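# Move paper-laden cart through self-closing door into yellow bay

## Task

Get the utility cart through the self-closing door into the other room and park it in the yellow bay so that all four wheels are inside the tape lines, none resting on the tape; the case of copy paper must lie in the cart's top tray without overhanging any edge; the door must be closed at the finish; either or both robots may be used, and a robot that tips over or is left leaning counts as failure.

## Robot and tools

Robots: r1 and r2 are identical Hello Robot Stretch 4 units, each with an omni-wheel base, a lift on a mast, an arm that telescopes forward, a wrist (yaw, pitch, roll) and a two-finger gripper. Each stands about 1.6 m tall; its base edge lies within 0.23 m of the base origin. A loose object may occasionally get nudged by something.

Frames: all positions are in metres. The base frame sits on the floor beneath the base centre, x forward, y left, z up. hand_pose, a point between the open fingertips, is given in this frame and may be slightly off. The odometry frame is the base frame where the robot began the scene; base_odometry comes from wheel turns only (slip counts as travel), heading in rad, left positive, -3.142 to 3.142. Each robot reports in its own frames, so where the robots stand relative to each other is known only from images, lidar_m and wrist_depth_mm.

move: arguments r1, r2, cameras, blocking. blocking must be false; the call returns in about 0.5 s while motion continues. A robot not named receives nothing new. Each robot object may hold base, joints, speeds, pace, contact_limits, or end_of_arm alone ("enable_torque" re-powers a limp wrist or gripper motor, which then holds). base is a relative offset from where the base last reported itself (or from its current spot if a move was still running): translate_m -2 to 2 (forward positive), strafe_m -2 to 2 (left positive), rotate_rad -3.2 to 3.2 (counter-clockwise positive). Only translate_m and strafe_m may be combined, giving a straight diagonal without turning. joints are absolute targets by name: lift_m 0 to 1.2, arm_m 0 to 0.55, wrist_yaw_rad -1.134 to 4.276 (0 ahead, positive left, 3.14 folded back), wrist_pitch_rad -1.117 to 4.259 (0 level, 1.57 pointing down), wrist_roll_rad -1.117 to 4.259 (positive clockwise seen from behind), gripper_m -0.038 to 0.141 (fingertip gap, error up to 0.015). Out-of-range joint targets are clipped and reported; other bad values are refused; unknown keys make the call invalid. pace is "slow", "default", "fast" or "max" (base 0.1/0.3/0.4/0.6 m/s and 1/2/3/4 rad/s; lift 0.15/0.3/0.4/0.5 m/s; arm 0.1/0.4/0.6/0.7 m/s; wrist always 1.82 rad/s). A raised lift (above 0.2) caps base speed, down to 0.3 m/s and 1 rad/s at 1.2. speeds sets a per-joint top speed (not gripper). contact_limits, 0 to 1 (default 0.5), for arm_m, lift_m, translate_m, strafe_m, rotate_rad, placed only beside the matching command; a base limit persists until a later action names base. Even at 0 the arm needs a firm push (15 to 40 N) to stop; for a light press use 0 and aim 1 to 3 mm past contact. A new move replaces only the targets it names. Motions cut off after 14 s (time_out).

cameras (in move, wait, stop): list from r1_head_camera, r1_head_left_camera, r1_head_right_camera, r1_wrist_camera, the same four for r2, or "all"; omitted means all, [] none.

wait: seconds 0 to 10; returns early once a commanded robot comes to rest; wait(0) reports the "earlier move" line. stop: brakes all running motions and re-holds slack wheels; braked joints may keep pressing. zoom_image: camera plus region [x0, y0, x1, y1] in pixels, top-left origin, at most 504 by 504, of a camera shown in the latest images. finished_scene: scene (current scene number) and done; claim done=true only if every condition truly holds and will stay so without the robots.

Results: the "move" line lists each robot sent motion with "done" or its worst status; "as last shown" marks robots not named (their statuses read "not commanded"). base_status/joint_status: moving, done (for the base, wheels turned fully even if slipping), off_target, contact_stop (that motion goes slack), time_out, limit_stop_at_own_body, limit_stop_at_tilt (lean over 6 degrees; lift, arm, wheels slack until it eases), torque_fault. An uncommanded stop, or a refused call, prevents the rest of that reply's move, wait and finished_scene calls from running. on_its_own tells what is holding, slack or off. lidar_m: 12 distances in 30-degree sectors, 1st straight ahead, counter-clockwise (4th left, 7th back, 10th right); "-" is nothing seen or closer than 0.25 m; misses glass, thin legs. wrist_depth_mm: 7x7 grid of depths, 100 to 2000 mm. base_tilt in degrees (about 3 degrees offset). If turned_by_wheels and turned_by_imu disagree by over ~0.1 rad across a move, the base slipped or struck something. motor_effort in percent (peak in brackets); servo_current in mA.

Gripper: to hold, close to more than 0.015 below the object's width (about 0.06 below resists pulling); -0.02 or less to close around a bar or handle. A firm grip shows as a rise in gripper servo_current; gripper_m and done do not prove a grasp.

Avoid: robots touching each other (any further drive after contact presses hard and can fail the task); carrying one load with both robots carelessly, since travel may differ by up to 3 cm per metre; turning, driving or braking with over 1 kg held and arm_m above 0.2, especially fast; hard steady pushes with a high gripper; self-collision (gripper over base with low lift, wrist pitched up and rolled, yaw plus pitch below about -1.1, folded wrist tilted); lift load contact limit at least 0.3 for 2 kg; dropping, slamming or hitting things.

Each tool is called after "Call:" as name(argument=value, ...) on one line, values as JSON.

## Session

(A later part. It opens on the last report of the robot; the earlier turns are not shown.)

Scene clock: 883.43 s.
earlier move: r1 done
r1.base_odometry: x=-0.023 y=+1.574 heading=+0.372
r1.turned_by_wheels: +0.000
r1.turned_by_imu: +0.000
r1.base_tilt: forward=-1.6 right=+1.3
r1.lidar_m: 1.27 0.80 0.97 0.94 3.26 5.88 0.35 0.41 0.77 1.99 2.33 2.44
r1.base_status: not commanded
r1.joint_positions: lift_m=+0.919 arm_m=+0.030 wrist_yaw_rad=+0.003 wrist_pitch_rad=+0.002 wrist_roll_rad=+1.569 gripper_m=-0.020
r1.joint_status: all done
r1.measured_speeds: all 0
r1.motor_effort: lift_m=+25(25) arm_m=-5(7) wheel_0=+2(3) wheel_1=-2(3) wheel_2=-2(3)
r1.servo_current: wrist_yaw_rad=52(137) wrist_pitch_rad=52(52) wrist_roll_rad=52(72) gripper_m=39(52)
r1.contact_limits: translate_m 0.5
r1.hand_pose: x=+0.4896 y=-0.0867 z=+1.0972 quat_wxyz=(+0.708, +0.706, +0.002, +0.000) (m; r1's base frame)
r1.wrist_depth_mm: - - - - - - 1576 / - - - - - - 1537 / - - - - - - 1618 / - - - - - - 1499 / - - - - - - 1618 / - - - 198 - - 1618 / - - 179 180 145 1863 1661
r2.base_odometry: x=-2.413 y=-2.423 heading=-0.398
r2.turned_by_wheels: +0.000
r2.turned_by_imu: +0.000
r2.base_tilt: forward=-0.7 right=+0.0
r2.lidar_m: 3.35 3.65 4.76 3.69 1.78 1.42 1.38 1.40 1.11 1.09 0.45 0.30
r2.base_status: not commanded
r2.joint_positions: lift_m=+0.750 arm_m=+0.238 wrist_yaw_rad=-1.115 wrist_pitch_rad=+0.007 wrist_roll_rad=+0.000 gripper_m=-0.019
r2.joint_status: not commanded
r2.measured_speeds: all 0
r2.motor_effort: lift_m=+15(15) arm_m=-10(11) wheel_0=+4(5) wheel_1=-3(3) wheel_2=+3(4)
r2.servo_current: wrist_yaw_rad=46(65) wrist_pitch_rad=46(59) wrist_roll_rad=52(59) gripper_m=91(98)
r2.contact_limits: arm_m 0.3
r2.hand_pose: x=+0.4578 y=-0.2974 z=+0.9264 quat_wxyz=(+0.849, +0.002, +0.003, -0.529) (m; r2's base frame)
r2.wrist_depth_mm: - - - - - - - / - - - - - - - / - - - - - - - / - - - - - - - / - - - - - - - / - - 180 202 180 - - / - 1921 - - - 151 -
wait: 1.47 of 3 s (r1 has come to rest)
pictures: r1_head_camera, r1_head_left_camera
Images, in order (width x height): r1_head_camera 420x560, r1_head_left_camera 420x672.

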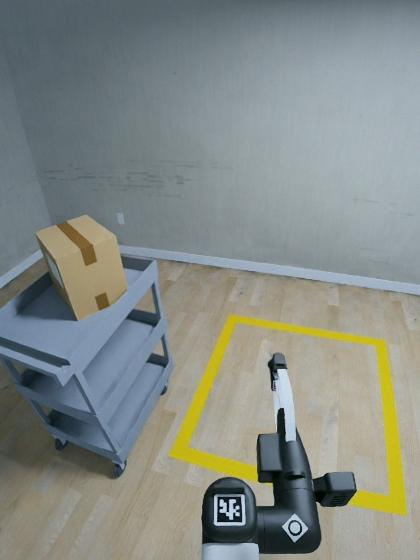

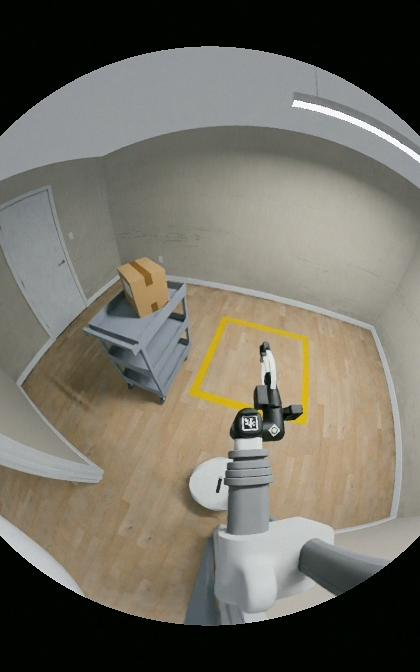

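Call:
move(blocking=false, r1={"base":{"translate_m":0.08,"strafe_m":0.5},"pace":"slow","contact_limits":{"translate_m":0.1}}, cameras=[])

Call:
wait(seconds=8, cameras=["r1_head_camera","r1_head_left_camera"])

Scene clock: 897.47 s.
move: r1 moving
r1.base_odometry: x=-0.026 y=+1.587 heading=+0.372
r1.turned_by_wheels: +0.000
r1.turned_by_imu: +0.000
r1.base_tilt: forward=-1.6 right=+1.3
r1.lidar_m: 1.21 0.79 0.99 0.90 3.23 5.82 0.35 0.40 0.77 2.02 2.33 2.45
r1.base_status: translate_m moving; strafe_m moving
r1.joint_positions: lift_m=+0.919 arm_m=+0.030 wrist_yaw_rad=+0.003 wrist_pitch_rad=+0.002 wrist_roll_rad=+1.569 gripper_m=-0.020
r1.joint_status: not commanded
r1.measured_speeds: translate_m=+0.008 strafe_m=+0.052 rotate_rad=+0.001 lift_m=+0.000 arm_m=+0.000 wrist_yaw_rad=+0.000 wrist_pitch_rad=+0.000 wrist_roll_rad=+0.000
r1.motor_effort: lift_m=+25(25) arm_m=-5(5) wheel_0=-8(8) wheel_1=+6(7) wheel_2=-5(5)
r1.servo_current: wrist_yaw_rad=52(52) wrist_pitch_rad=39(46) wrist_roll_rad=59(72) gripper_m=46(46)
r1.contact_limits: translate_m 0.1
r1.hand_pose: x=+0.4896 y=-0.0867 z=+1.0972 quat_wxyz=(+0.708, +0.706, +0.002, +0.000) (m; r1's base frame)
r1.wrist_depth_mm: - - - - - - 1576 / - - - - - - 1576 / - - - - - - 1576 / - - - - - - 1537 / - - - - - - 1576 / - - - 198 - - 1576 / - - 180 180 154 1983 1618
r2: as last shown
r2.base_tilt: forward=-0.6 right=+0.0
r2.lidar_m: 3.37 3.66 4.77 3.68 1.79 1.41 1.38 1.39 1.11 1.09 0.45 0.30
r2.motor_effort: lift_m=+15(15) arm_m=-10(10) wheel_0=+4(5) wheel_1=-3(3) wheel_2=+4(4)
r2.servo_current: wrist_yaw_rad=59(59) wrist_pitch_rad=46(52) wrist_roll_rad=52(59) gripper_m=91(91)
r2.contact_limits: arm_m 0.3
r2.wrist_depth_mm: - - - - - - - / - - - - - - - / - - - - - - - / - - - - - - - / - - - - - - - / - - 181 202 180 - - / - 1921 - - - 150 -
pictures: none
No camera images: "cameras" was empty.

Scene clock: 903.23 s.
earlier move: r1 done
r1.base_odometry: x=-0.131 y=+2.069 heading=+0.372
r1.turned_by_wheels: +0.000
r1.turned_by_imu: +0.002
r1.base_tilt: forward=-1.5 right=+1.3
r1.lidar_m: 0.50 0.61 2.24 0.50 0.47 4.81 1.30 0.68 0.67 2.49 2.88 2.52
r1.base_status: done
r1.joint_positions: lift_m=+0.919 arm_m=+0.030 wrist_yaw_rad=+0.003 wrist_pitch_rad=+0.002 wrist_roll_rad=+1.569 gripper_m=-0.020
r1.joint_status: not commanded
r1.measured_speeds: all 0
r1.motor_effort: lift_m=+25(25) arm_m=-5(5) wheel_0=-4(8) wheel_1=+1(8) wheel_2=-3(5)
r1.servo_current: wrist_yaw_rad=39(72) wrist_pitch_rad=39(52) wrist_roll_rad=33(72) gripper_m=46(52)
r1.contact_limits: translate_m 0.1
r1.hand_pose: x=+0.4896 y=-0.0867 z=+1.0972 quat_wxyz=(+0.708, +0.706, +0.002, +0.000) (m; r1's base frame)
r1.wrist_depth_mm: - - - - - - 1537 / - - - - - - 1576 / - - - - - - 1576 / - - - - - - - / - - - - 715 683 - / - - - 199 640 615 - / - - 179 180 163 544 -
r2.base_odometry: x=-2.413 y=-2.423 heading=-0.398
r2.turned_by_wheels: +0.000
r2.turned_by_imu: +0.001
r2.base_tilt: forward=-0.7 right=+0.1
r2.lidar_m: 3.36 3.65 4.76 3.68 1.77 1.41 1.39 1.38 1.12 1.08 0.45 0.29
r2.base_status: not commanded
r2.joint_positions: lift_m=+0.750 arm_m=+0.238 wrist_yaw_rad=-1.115 wrist_pitch_rad=+0.007 wrist_roll_rad=+0.000 gripper_m=-0.019
r2.joint_status: not commanded
r2.measured_speeds: all 0
r2.motor_effort: lift_m=+15(15) arm_m=-10(10) wheel_0=+4(5) wheel_1=-2(3) wheel_2=+4(4)
r2.servo_current: wrist_yaw_rad=46(72) wrist_pitch_rad=52(59) wrist_roll_rad=52(65) gripper_m=91(104)
r2.contact_limits: arm_m 0.3
r2.hand_pose: x=+0.4578 y=-0.2974 z=+0.9264 quat_wxyz=(+0.849, +0.002, +0.003, -0.529) (m; r2's base frame)
r2.wrist_depth_mm: - - - - - - - / - - - - - - - / - - - - - - - / - - - - - - - / - - - - - - - / - - 181 201 180 - - / - 1921 - - - 150 -
wait: 5.77 of 8 s (r1 has come to rest)
pictures: r1_head_camera, r1_head_left_camera
Images, in order (width x height): r1_head_camera 420x560, r1_head_left_camera 420x672.

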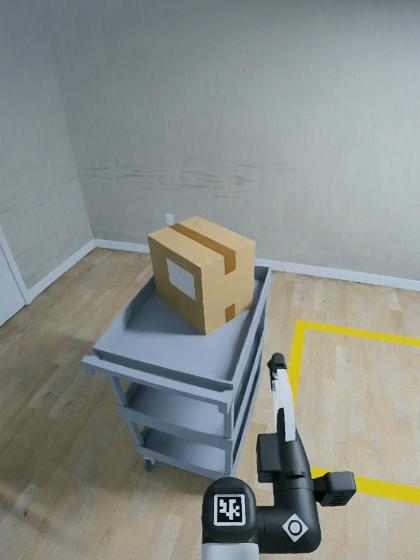

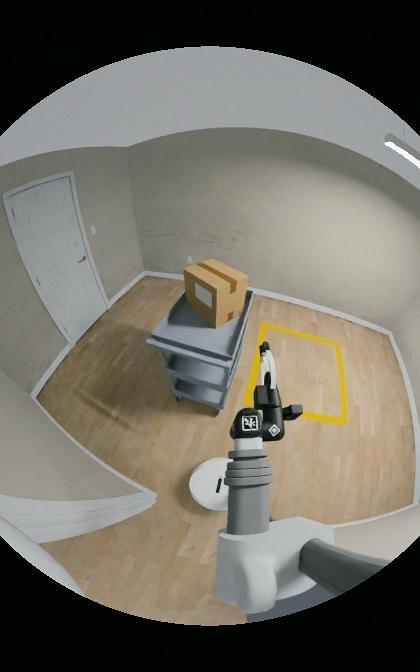

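Call:
move(blocking=false, r1={"base":{"strafe_m":0.1},"joints":{"arm_m":0.0,"wrist_yaw_rad":0.6,"gripper_m":0.08},"pace":"slow","contact_limits":{"strafe_m":0.1}}, cameras=[])

Call:
wait(seconds=1.5, cameras=[])

Call:
wait(seconds=1, cameras=[])

Call:
move(blocking=false, r1={"joints":{"lift_m":0.68},"contact_limits":{"lift_m":0.2}}, cameras=[])

Call:
wait(seconds=3, cameras=["r1_head_camera","r1_wrist_camera"])

Scene clock: 918.27 s.
move: r1 moving
r1.base_odometry: x=-0.136 y=+2.082 heading=+0.372
r1.turned_by_wheels: +0.000
r1.turned_by_imu: +0.000
r1.base_tilt: forward=-1.6 right=+1.3
r1.lidar_m: 0.52 0.63 2.22 0.51 0.45 4.77 1.37 0.70 0.68 2.50 2.88 2.51
r1.base_status: strafe_m moving
r1.joint_positions: lift_m=+0.919 arm_m=+0.017 wrist_yaw_rad=+0.390 wrist_pitch_rad=+0.002 wrist_roll_rad=+1.569 gripper_m=-0.006
r1.joint_status: arm_m moving; wrist_yaw_rad moving; gripper_m moving
r1.measured_speeds: translate_m=+0.001 strafe_m=+0.057 rotate_rad=-0.003 lift_m=+0.000 arm_m=-0.049 wrist_yaw_rad=+1.338 wrist_pitch_rad=+0.000 wrist_roll_rad=+0.000
r1.motor_effort: lift_m=+25(25) arm_m=-5(8) wheel_0=-5(8) wheel_1=+6(7) wheel_2=+0(2)
r1.servo_current: wrist_yaw_rad=52(117) wrist_pitch_rad=39(46) wrist_roll_rad=39(72) gripper_m=59(59)
r1.contact_limits: strafe_m 0.1
r1.hand_pose: x=+0.4883 y=+0.0287 z=+1.0972 quat_wxyz=(+0.694, +0.693, +0.137, +0.136) (m; r1's base frame)
r1.wrist_depth_mm: - - - - - - 1537 / - - - - 676 654 - / - - - 654 627 621 - / - - - 842 615 597 - / - - - - 854 585 - / - - - 202 181 621 - / - - 180 181 143 - -
r2: as last shown
r2.turned_by_imu: +0.000
r2.base_tilt: forward=-0.6 right=+0.1
r2.lidar_m: 3.34 3.67 4.77 3.68 1.78 1.41 1.37 1.39 1.10 1.07 0.43 0.30
r2.servo_current: wrist_yaw_rad=59(59) wrist_pitch_rad=52(52) wrist_roll_rad=52(52) gripper_m=91(98)
r2.contact_limits: arm_m 0.3
r2.wrist_depth_mm: - - - - - - - / - - - - - - - / - - - - - - - / - - - - - - - / - - - - - - - / - - 182 202 181 - - / - 1863 - - - 150 -
pictures: none
No camera images: "cameras" was empty.

Scene clock: 919.77 s.
earlier move: r1 moving
r1.base_odometry: x=-0.167 y=+2.162 heading=+0.372
r1.turned_by_wheels: +0.000
r1.turned_by_imu: +0.000
r1.base_tilt: forward=-1.6 right=+1.2
r1.lidar_m: 0.55 0.65 2.16 0.48 0.37 4.87 1.43 0.79 0.75 2.54 2.92 2.54
r1.base_status: strafe_m moving
r1.joint_positions: lift_m=+0.919 arm_m=+0.000 wrist_yaw_rad=+0.597 wrist_pitch_rad=+0.002 wrist_roll_rad=+1.569 gripper_m=+0.044
r1.joint_status: gripper_m moving; the others done
r1.measured_speeds: all 0
r1.motor_effort: lift_m=+25(25) arm_m=-5(8) wheel_0=-3(8) wheel_1=+4(9) wheel_2=-1(2)
r1.servo_current: wrist_yaw_rad=52(117) wrist_pitch_rad=46(46) wrist_roll_rad=33(72) gripper_m=46(65)
r1.contact_limits: strafe_m 0.1
r1.hand_pose: x=+0.4587 y=+0.0899 z=+1.0972 quat_wxyz=(+0.677, +0.675, +0.208, +0.208) (m; r1's base frame)
r1.wrist_depth_mm: - - - 668 591 569 439 / - - - - 788 597 - / - - - - - 615 - / - - - - - 525 1430 / - - - - - 1863 1576 / - - 195 - 190 - 1661 / - - - - - 1863 1618
r2.base_odometry: x=-2.413 y=-2.423 heading=-0.398
r2.turned_by_wheels: +0.000
r2.turned_by_imu: +0.000
r2.base_tilt: forward=-0.7 right=+0.0
r2.lidar_m: 3.35 3.64 4.79 3.70 1.78 1.41 1.38 1.41 1.11 1.08 0.45 0.29
r2.base_status: not commanded
r2.joint_positions: lift_m=+0.750 arm_m=+0.238 wrist_yaw_rad=-1.115 wrist_pitch_rad=+0.007 wrist_roll_rad=+0.000 gripper_m=-0.019
r2.joint_status: not commanded
r2.measured_speeds: all 0
r2.motor_effort: lift_m=+15(15) arm_m=-10(10) wheel_0=+4(5) wheel_1=-2(3) wheel_2=+4(4)
r2.servo_current: wrist_yaw_rad=52(59) wrist_pitch_rad=46(52) wrist_roll_rad=39(59) gripper_m=91(98)
r2.contact_limits: arm_m 0.3
r2.hand_pose: x=+0.4578 y=-0.2974 z=+0.9264 quat_wxyz=(+0.849, +0.002, +0.003, -0.529) (m; r2's base frame)
r2.wrist_depth_mm: - - - - - - - / - - - - - - - / - - - - - - - / - - - - - - - / - - - - - - - / - - 181 202 180 - - / - 1921 - - - 150 -
wait: 1.50 s; no rest
pictures: none
No camera images: "cameras" was empty.

Scene clock: 920.77 s.
earlier move: r1 moving
r1.base_odometry: x=-0.167 y=+2.162 heading=+0.372
r1.turned_by_wheels: +0.000
r1.turned_by_imu: +0.000
r1.base_tilt: forward=-1.6 right=+1.3
r1.lidar_m: 0.55 0.64 2.14 0.47 0.38 4.85 1.43 0.76 0.74 2.57 2.91 2.55
r1.base_status: done
r1.joint_positions: lift_m=+0.919 arm_m=+0.000 wrist_yaw_rad=+0.597 wrist_pitch_rad=+0.002 wrist_roll_rad=+1.569 gripper_m=+0.075
r1.joint_status: gripper_m moving; the others done
r1.measured_speeds: all 0
r1.motor_effort: lift_m=+25(25) arm_m=-5(8) wheel_0=-3(8) wheel_1=+3(9) wheel_2=-1(2)
r1.servo_current: wrist_yaw_rad=52(117) wrist_pitch_rad=39(52) wrist_roll_rad=46(72) gripper_m=33(65)
r1.contact_limits: strafe_m 0.1
r1.hand_pose: x=+0.4587 y=+0.0899 z=+1.0972 quat_wxyz=(+0.677, +0.675, +0.208, +0.208) (m; r1's base frame)
r1.wrist_depth_mm: - - - 668 597 569 439 / - - - - 778 597 - / - - - - - 609 - / - - - - - 525 1430 / - - - - - 1808 1576 / - - 196 - 192 - 1537 / - - - 150 - 1983 1576
r2.base_odometry: x=-2.413 y=-2.423 heading=-0.398
r2.turned_by_wheels: +0.000
r2.turned_by_imu: +0.000
r2.base_tilt: forward=-0.6 right=+0.0
r2.lidar_m: 3.36 3.64 4.77 3.68 1.79 1.41 1.37 1.39 1.11 1.08 0.45 0.29
r2.base_status: not commanded
r2.joint_positions: lift_m=+0.750 arm_m=+0.238 wrist_yaw_rad=-1.115 wrist_pitch_rad=+0.007 wrist_roll_rad=+0.000 gripper_m=-0.019
r2.joint_status: not commanded
r2.measured_speeds: all 0
r2.motor_effort: lift_m=+15(15) arm_m=-10(10) wheel_0=+4(5) wheel_1=-3(3) wheel_2=+3(4)
r2.servo_current: wrist_yaw_rad=59(59) wrist_pitch_rad=52(59) wrist_roll_rad=39(59) gripper_m=98(98)
r2.contact_limits: arm_m 0.3
r2.hand_pose: x=+0.4578 y=-0.2974 z=+0.9264 quat_wxyz=(+0.849, +0.002, +0.003, -0.529) (m; r2's base frame)
r2.wrist_depth_mm: - - - - - - - / - - - - - - - / - - - - - - - / - - - - - - - / - - - - - - - / - - 181 202 180 - - / - 1921 - - - 150 -
wait: 1.00 s; no rest
pictures: none
No camera images: "cameras" was empty.

Scene clock: 921.27 s.
earlier move: r1 moving
move: r1 moving
r1.base_odometry: x=-0.167 y=+2.162 heading=+0.372
r1.turned_by_wheels: +0.000
r1.turned_by_imu: +0.000
r1.base_tilt: forward=-1.6 right=+1.2
r1.lidar_m: 0.53 0.62 2.13 0.46 0.38 4.88 1.40 0.77 0.74 2.58 2.92 2.55
r1.base_status: not commanded
r1.joint_positions: lift_m=+0.883 arm_m=+0.000 wrist_yaw_rad=+0.597 wrist_pitch_rad=+0.002 wrist_roll_rad=+1.569 gripper_m=+0.080
r1.joint_status: lift_m moving; gripper_m moving
r1.measured_speeds: translate_m=+0.000 strafe_m=+0.000 rotate_rad=+0.000 lift_m=-0.146 arm_m=+0.000 wrist_yaw_rad=+0.000 wrist_pitch_rad=+0.000 wrist_roll_rad=+0.000
r1.motor_effort: lift_m=+11(24) arm_m=-5(5) wheel_0=-3(3) wheel_1=+3(3) wheel_2=-1(1)
r1.servo_current: wrist_yaw_rad=52(65) wrist_pitch_rad=46(46) wrist_roll_rad=59(59) gripper_m=39(52)
r1.contact_limits: lift_m 0.2; strafe_m 0.1
r1.hand_pose: x=+0.4586 y=+0.0899 z=+1.0603 quat_wxyz=(+0.677, +0.675, +0.208, +0.208) (m; r1's base frame)
r1.wrist_depth_mm: - - - 627 597 544 - / - - - - 750 574 - / - - - - - 627 - / - - - - - 430 1464 / - - - - - 1808 1464 / - - 200 - 195 - 1499 / - - - 150 - 1863 1537
r2: as last shown
r2.base_tilt: forward=-0.7 right=+0.1
r2.lidar_m: 3.35 3.69 4.79 3.68 1.79 1.42 1.37 1.41 1.08 1.08 0.46 0.29
r2.motor_effort: lift_m=+15(15) arm_m=-10(10) wheel_0=+5(5) wheel_1=-2(3) wheel_2=+4(4)
r2.servo_current: wrist_yaw_rad=52(59) wrist_pitch_rad=52(52) wrist_roll_rad=46(65) gripper_m=91(98)
r2.contact_limits: arm_m 0.3
r2.wrist_depth_mm: - - - - - - - / - - - - - - - / - - - - - - - / - - - - - - - / - - - - - - - / - - 181 201 180 - - / - 1921 - - - 150 -
pictures: none
No camera images: "cameras" was empty.

Scene clock: 922.83 s.
earlier move: r1 done
r1.base_odometry: x=-0.167 y=+2.162 heading=+0.372
r1.turned_by_wheels: +0.000
r1.turned_by_imu: +0.000
r1.base_tilt: forward=-1.6 right=+1.2
r1.lidar_m: 0.55 0.66 2.16 0.50 0.37 4.89 1.43 0.77 0.76 2.58 2.90 2.53
r1.base_status: not commanded
r1.joint_positions: lift_m=+0.681 arm_m=+0.000 wrist_yaw_rad=+0.597 wrist_pitch_rad=+0.002 wrist_roll_rad=+1.569 gripper_m=+0.080
r1.joint_status: all done
r1.measured_speeds: all 0
r1.motor_effort: lift_m=+13(24) arm_m=-5(5) wheel_0=-3(3) wheel_1=+3(4) wheel_2=-1(1)
r1.servo_current: wrist_yaw_rad=39(65) wrist_pitch_rad=46(52) wrist_roll_rad=33(65) gripper_m=39(52)
r1.contact_limits: lift_m 0.2; strafe_m 0.1
r1.hand_pose: x=+0.4586 y=+0.0899 z=+0.8583 quat_wxyz=(+0.677, +0.675, +0.208, +0.208) (m; r1's base frame)
r1.wrist_depth_mm: - - 580 247 322 - - / - - 788 282 - - - / - - - - - - - / - - - - - 1921 508 / - - - - - 1808 1182 / - - 200 - 196 1618 1255 / - - - 150 - 1499 1255
r2.base_odometry: x=-2.413 y=-2.423 heading=-0.398
r2.turned_by_wheels: +0.000
r2.turned_by_imu: +0.000
r2.base_tilt: forward=-0.6 right=+0.1
r2.lidar_m: 3.35 3.66 4.78 3.70 1.76 1.41 1.38 1.39 1.08 1.09 0.44 0.29
r2.base_status: not commanded
r2.joint_positions: lift_m=+0.750 arm_m=+0.238 wrist_yaw_rad=-1.115 wrist_pitch_rad=+0.007 wrist_roll_rad=+0.000 gripper_m=-0.019
r2.joint_status: not commanded
r2.measured_speeds: all 0
r2.motor_effort: lift_m=+15(15) arm_m=-10(10) wheel_0=+4(5) wheel_1=-3(3) wheel_2=+4(4)
r2.servo_current: wrist_yaw_rad=52(59) wrist_pitch_rad=59(59) wrist_roll_rad=46(65) gripper_m=91(98)
r2.contact_limits: arm_m 0.3
r2.hand_pose: x=+0.4578 y=-0.2974 z=+0.9264 quat_wxyz=(+0.849, +0.002, +0.003, -0.529) (m; r2's base frame)
r2.wrist_depth_mm: - - - - - - - / - - - - - - - / - - - - - - - / - - - - - - - / - - - - - - - / - - 181 202 180 - - / - 1921 - - - 151 -
wait: 1.57 of 3 s (r1 has come to rest)
pictures: r1_head_camera, r1_wrist_camera
Images, in order (width x height): r1_head_camera 420x560, r1_wrist_camera 616x392.

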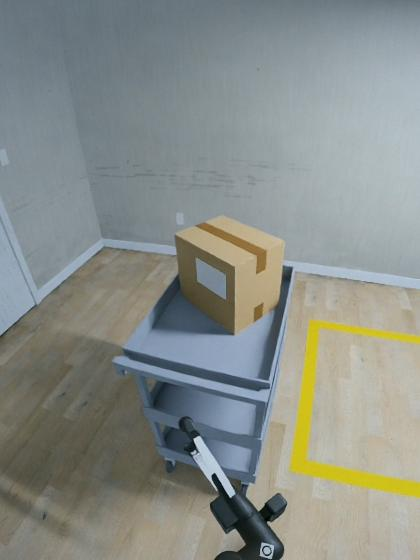

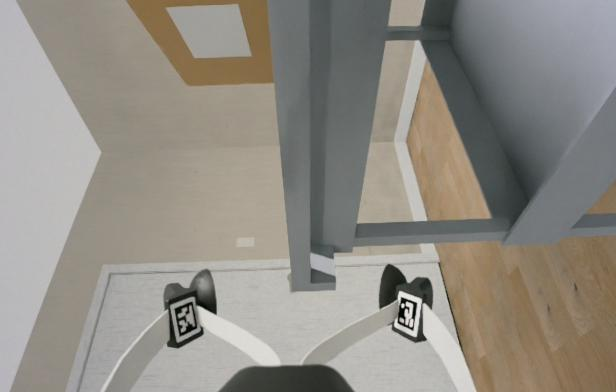

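Call:
move(blocking=false, r1={"joints":{"arm_m":0.17},"contact_limits":{"arm_m":0.1},"pace":"slow"}, cameras=[])

Call:
wait(seconds=4, cameras=["r1_head_camera","r1_wrist_camera","r1_head_left_camera"])

Scene clock: 947.67 s.
move: r1 moving
r1.base_odometry: x=-0.167 y=+2.162 heading=+0.372
r1.turned_by_wheels: +0.000
r1.turned_by_imu: +0.000
r1.base_tilt: forward=-1.6 right=+1.3
r1.lidar_m: 0.53 0.64 2.16 0.45 0.37 4.87 1.42 0.73 0.73 2.58 2.91 2.55
r1.base_status: not commanded
r1.joint_positions: lift_m=+0.681 arm_m=+0.013 wrist_yaw_rad=+0.597 wrist_pitch_rad=+0.002 wrist_roll_rad=+1.569 gripper_m=+0.080
r1.joint_status: arm_m moving
r1.measured_speeds: translate_m=+0.000 strafe_m=+0.000 rotate_rad=+0.000 lift_m=+0.000 arm_m=+0.049 wrist_yaw_rad=+0.000 wrist_pitch_rad=+0.000 wrist_roll_rad=+0.000
r1.motor_effort: lift_m=+12(13) arm_m=+6(7) wheel_0=-2(3) wheel_1=+3(3) wheel_2=-1(1)
r1.servo_current: wrist_yaw_rad=59(59) wrist_pitch_rad=39(46) wrist_roll_rad=39(59) gripper_m=39(46)
r1.contact_limits: arm_m 0.1; lift_m 0.2; strafe_m 0.1
r1.hand_pose: x=+0.4711 y=+0.0899 z=+0.8583 quat_wxyz=(+0.677, +0.675, +0.208, +0.208) (m; r1's base frame)
r1.wrist_depth_mm: - - 564 230 309 - - / - - 768 278 - - - / - - - - - - - / - - - - - 1921 496 / - - - - - 1863 1205 / - - 200 - 196 1618 1229 / - - - 150 - 1464 1255
r2: as last shown
r2.base_tilt: forward=-0.6 right=+0.0
r2.lidar_m: 3.35 3.65 4.77 3.69 1.75 1.41 1.39 1.38 1.09 1.07 0.46 0.29
r2.motor_effort: lift_m=+15(15) arm_m=-10(10) wheel_0=+4(5) wheel_1=-2(3) wheel_2=+4(4)
r2.servo_current: wrist_yaw_rad=39(52) wrist_pitch_rad=46(52) wrist_roll_rad=33(65) gripper_m=91(98)
r2.contact_limits: arm_m 0.3
r2.wrist_depth_mm: - - - - - - - / - - - - - - - / - - - - - - - / - - - - - - - / - - - - - - - / - - 181 201 180 - - / - 1863 - - - 150 -
pictures: none
No camera images: "cameras" was empty.

Scene clock: 950.17 s.
earlier move: r1 done
r1.base_odometry: x=-0.167 y=+2.162 heading=+0.372
r1.turned_by_wheels: +0.000
r1.turned_by_imu: +0.000
r1.base_tilt: forward=-1.6 right=+1.3
r1.lidar_m: 0.54 0.65 2.16 0.46 0.38 4.89 1.43 0.77 0.74 2.59 2.92 2.54
r1.base_status: not commanded
r1.joint_positions: lift_m=+0.681 arm_m=+0.170 wrist_yaw_rad=+0.597 wrist_pitch_rad=+0.002 wrist_roll_rad=+1.569 gripper_m=+0.080
r1.joint_status: all done
r1.measured_speeds: all 0
r1.motor_effort: lift_m=+12(13) arm_m=+5(7) wheel_0=-2(3) wheel_1=+3(3) wheel_2=-1(1)
r1.servo_current: wrist_yaw_rad=52(72) wrist_pitch_rad=39(52) wrist_roll_rad=46(72) gripper_m=46(52)
r1.contact_limits: arm_m 0.1; lift_m 0.2; strafe_m 0.1
r1.hand_pose: x=+0.6284 y=+0.0899 z=+0.8583 quat_wxyz=(+0.677, +0.675, +0.208, +0.208) (m; r1's base frame)
r1.wrist_depth_mm: - 368 370 - 140 140 - / - 488 496 - 155 152 - / - - - - 179 180 - / - - - 113 205 1708 - / - - - - 247 1756 - / - - 200 - 190 1430 439 / - - - 142 - 445 1255
r2.base_odometry: x=-2.413 y=-2.423 heading=-0.398
r2.turned_by_wheels: +0.000
r2.turned_by_imu: +0.000
r2.base_tilt: forward=-0.6 right=+0.1
r2.lidar_m: 3.38 3.63 4.77 3.71 1.78 1.41 1.38 1.39 1.11 1.07 0.45 0.30
r2.base_status: not commanded
r2.joint_positions: lift_m=+0.750 arm_m=+0.238 wrist_yaw_rad=-1.115 wrist_pitch_rad=+0.007 wrist_roll_rad=+0.000 gripper_m=-0.019
r2.joint_status: not commanded
r2.measured_speeds: all 0
r2.motor_effort: lift_m=+15(15) arm_m=-10(11) wheel_0=+4(5) wheel_1=-2(3) wheel_2=+3(4)
r2.servo_current: wrist_yaw_rad=52(59) wrist_pitch_rad=52(52) wrist_roll_rad=39(65) gripper_m=91(98)
r2.contact_limits: arm_m 0.3
r2.hand_pose: x=+0.4578 y=-0.2974 z=+0.9264 quat_wxyz=(+0.849, +0.002, +0.003, -0.529) (m; r2's base frame)
r2.wrist_depth_mm: - - - - - - - / - - - - - - - / - - - - - - - / - - - - - - - / - - - - - - - / - - 181 201 180 - - / - 1983 - - - 151 -
wait: 2.50 of 4 s (r1 has come to rest)
pictures: r1_head_camera, r1_head_left_camera, r1_wrist_camera
Images, in order (width x height): r1_head_camera 420x560, r1_head_left_camera 420x672, r1_wrist_camera 616x392.

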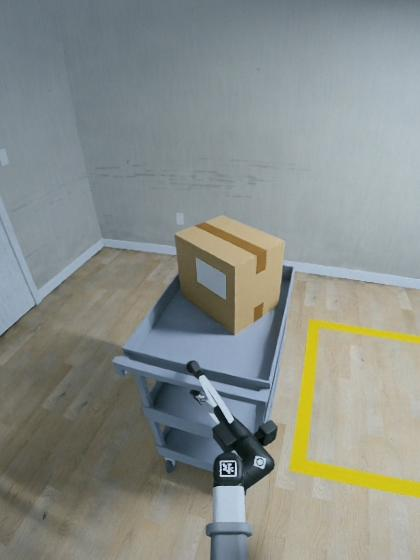

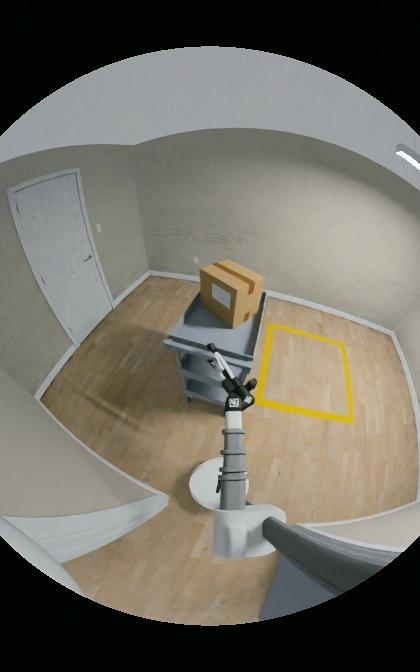

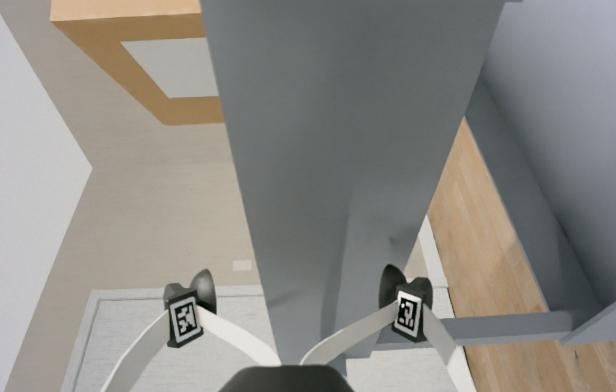

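Call:
move(blocking=false, r1={"joints":{"gripper_m":-0.035}}, cameras=[])

Call:
wait(seconds=2, cameras=["r1_wrist_camera","r1_head_camera"])

Scene clock: 954.27 s.
move: r1 moving
r1.base_odometry: x=-0.167 y=+2.162 heading=+0.372
r1.turned_by_wheels: +0.000
r1.turned_by_imu: +0.000
r1.base_tilt: forward=-1.6 right=+1.3
r1.lidar_m: 0.54 0.65 2.14 0.47 0.38 4.88 1.43 0.76 0.74 2.57 2.87 2.53
r1.base_status: not commanded
r1.joint_positions: lift_m=+0.681 arm_m=+0.170 wrist_yaw_rad=+0.597 wrist_pitch_rad=+0.002 wrist_roll_rad=+1.569 gripper_m=+0.062
r1.joint_status: gripper_m moving
r1.measured_speeds: all 0
r1.motor_effort: lift_m=+13(13) arm_m=+5(5) wheel_0=-3(3) wheel_1=+3(3) wheel_2=-1(1)
r1.servo_current: wrist_yaw_rad=59(59) wrist_pitch_rad=46(46) wrist_roll_rad=52(65) gripper_m=104(104)
r1.contact_limits: arm_m 0.1; lift_m 0.2; strafe_m 0.1
r1.hand_pose: x=+0.6284 y=+0.0899 z=+0.8583 quat_wxyz=(+0.677, +0.675, +0.208, +0.208) (m; r1's base frame)
r1.wrist_depth_mm: - 368 370 - 140 141 - / - 492 496 - 156 152 - / - - - - 180 180 - / - - - 113 206 1708 - / - - - - 248 1756 - / - - 191 - 190 1576 439 / - - - 142 - 445 1255
r2: as last shown
r2.base_tilt: forward=-0.7 right=+0.0
r2.lidar_m: 3.36 3.65 4.77 3.69 1.82 1.41 1.38 1.39 1.11 1.08 0.44 0.28
r2.motor_effort: lift_m=+15(15) arm_m=-10(10) wheel_0=+4(5) wheel_1=-2(3) wheel_2=+4(4)
r2.servo_current: wrist_yaw_rad=46(59) wrist_pitch_rad=52(52) wrist_roll_rad=52(59) gripper_m=91(98)
r2.contact_limits: arm_m 0.3
r2.wrist_depth_mm: - - - - - - - / - - - - - - - / - - - - - - - / - - - - - - - / - - - - - - - / - - 181 201 180 - - / - 1921 - - - 150 -
pictures: none
No camera images: "cameras" was empty.

Scene clock: 955.57 s.
earlier move: r1 done
r1.base_odometry: x=-0.167 y=+2.162 heading=+0.372
r1.turned_by_wheels: +0.000
r1.turned_by_imu: +0.000
r1.base_tilt: forward=-1.6 right=+1.3
r1.lidar_m: 0.52 0.65 2.16 0.47 0.39 4.87 1.44 0.75 0.75 2.61 2.89 2.54
r1.base_status: not commanded
r1.joint_positions: lift_m=+0.681 arm_m=+0.170 wrist_yaw_rad=+0.598 wrist_pitch_rad=+0.002 wrist_roll_rad=+1.569 gripper_m=-0.034
r1.joint_status: all done
r1.measured_speeds: all 0
r1.motor_effort: lift_m=+12(13) arm_m=-3(5) wheel_0=-2(3) wheel_1=+3(3) wheel_2=-1(1)
r1.servo_current: wrist_yaw_rad=46(65) wrist_pitch_rad=39(46) wrist_roll_rad=52(65) gripper_m=85(215)
r1.contact_limits: arm_m 0.1; lift_m 0.2; strafe_m 0.1
r1.hand_pose: x=+0.6285 y=+0.0900 z=+0.8583 quat_wxyz=(+0.677, +0.675, +0.209, +0.208) (m; r1's base frame)
r1.wrist_depth_mm: - 370 - - - 131 - / - 539 504 - 150 150 - / - - - - 173 - - / - - - 108 203 1661 - / - - - 121 250 1808 - / - - 198 196 180 1618 430 / - 148 - 138 178 145 1255
r2.base_odometry: x=-2.413 y=-2.423 heading=-0.398
r2.turned_by_wheels: +0.000
r2.turned_by_imu: +0.000
r2.base_tilt: forward=-0.6 right=+0.0
r2.lidar_m: 3.34 3.65 4.80 3.70 1.76 1.40 1.39 1.40 1.11 1.08 0.47 0.28
r2.base_status: not commanded
r2.joint_positions: lift_m=+0.750 arm_m=+0.238 wrist_yaw_rad=-1.115 wrist_pitch_rad=+0.007 wrist_roll_rad=+0.000 gripper_m=-0.019
r2.joint_status: not commanded
r2.measured_speeds: all 0
r2.motor_effort: lift_m=+15(15) arm_m=-10(11) wheel_0=+5(5) wheel_1=-3(3) wheel_2=+4(4)
r2.servo_current: wrist_yaw_rad=46(65) wrist_pitch_rad=46(59) wrist_roll_rad=33(59) gripper_m=91(104)
r2.contact_limits: arm_m 0.3
r2.hand_pose: x=+0.4578 y=-0.2974 z=+0.9264 quat_wxyz=(+0.849, +0.002, +0.003, -0.529) (m; r2's base frame)
r2.wrist_depth_mm: - - - - - - - / - - - - - - - / - - - - - - - / - - - - - - - / - - - - - - - / - - 181 201 180 - - / - 1863 - - - 150 -
wait: 1.30 of 2 s (r1 has come to rest)
pictures: r1_head_camera, r1_wrist_camera
Images, in order (width x height): r1_head_camera 420x560, r1_wrist_camera 616x392.

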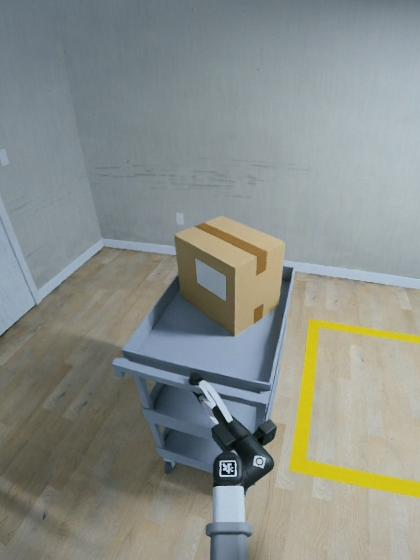

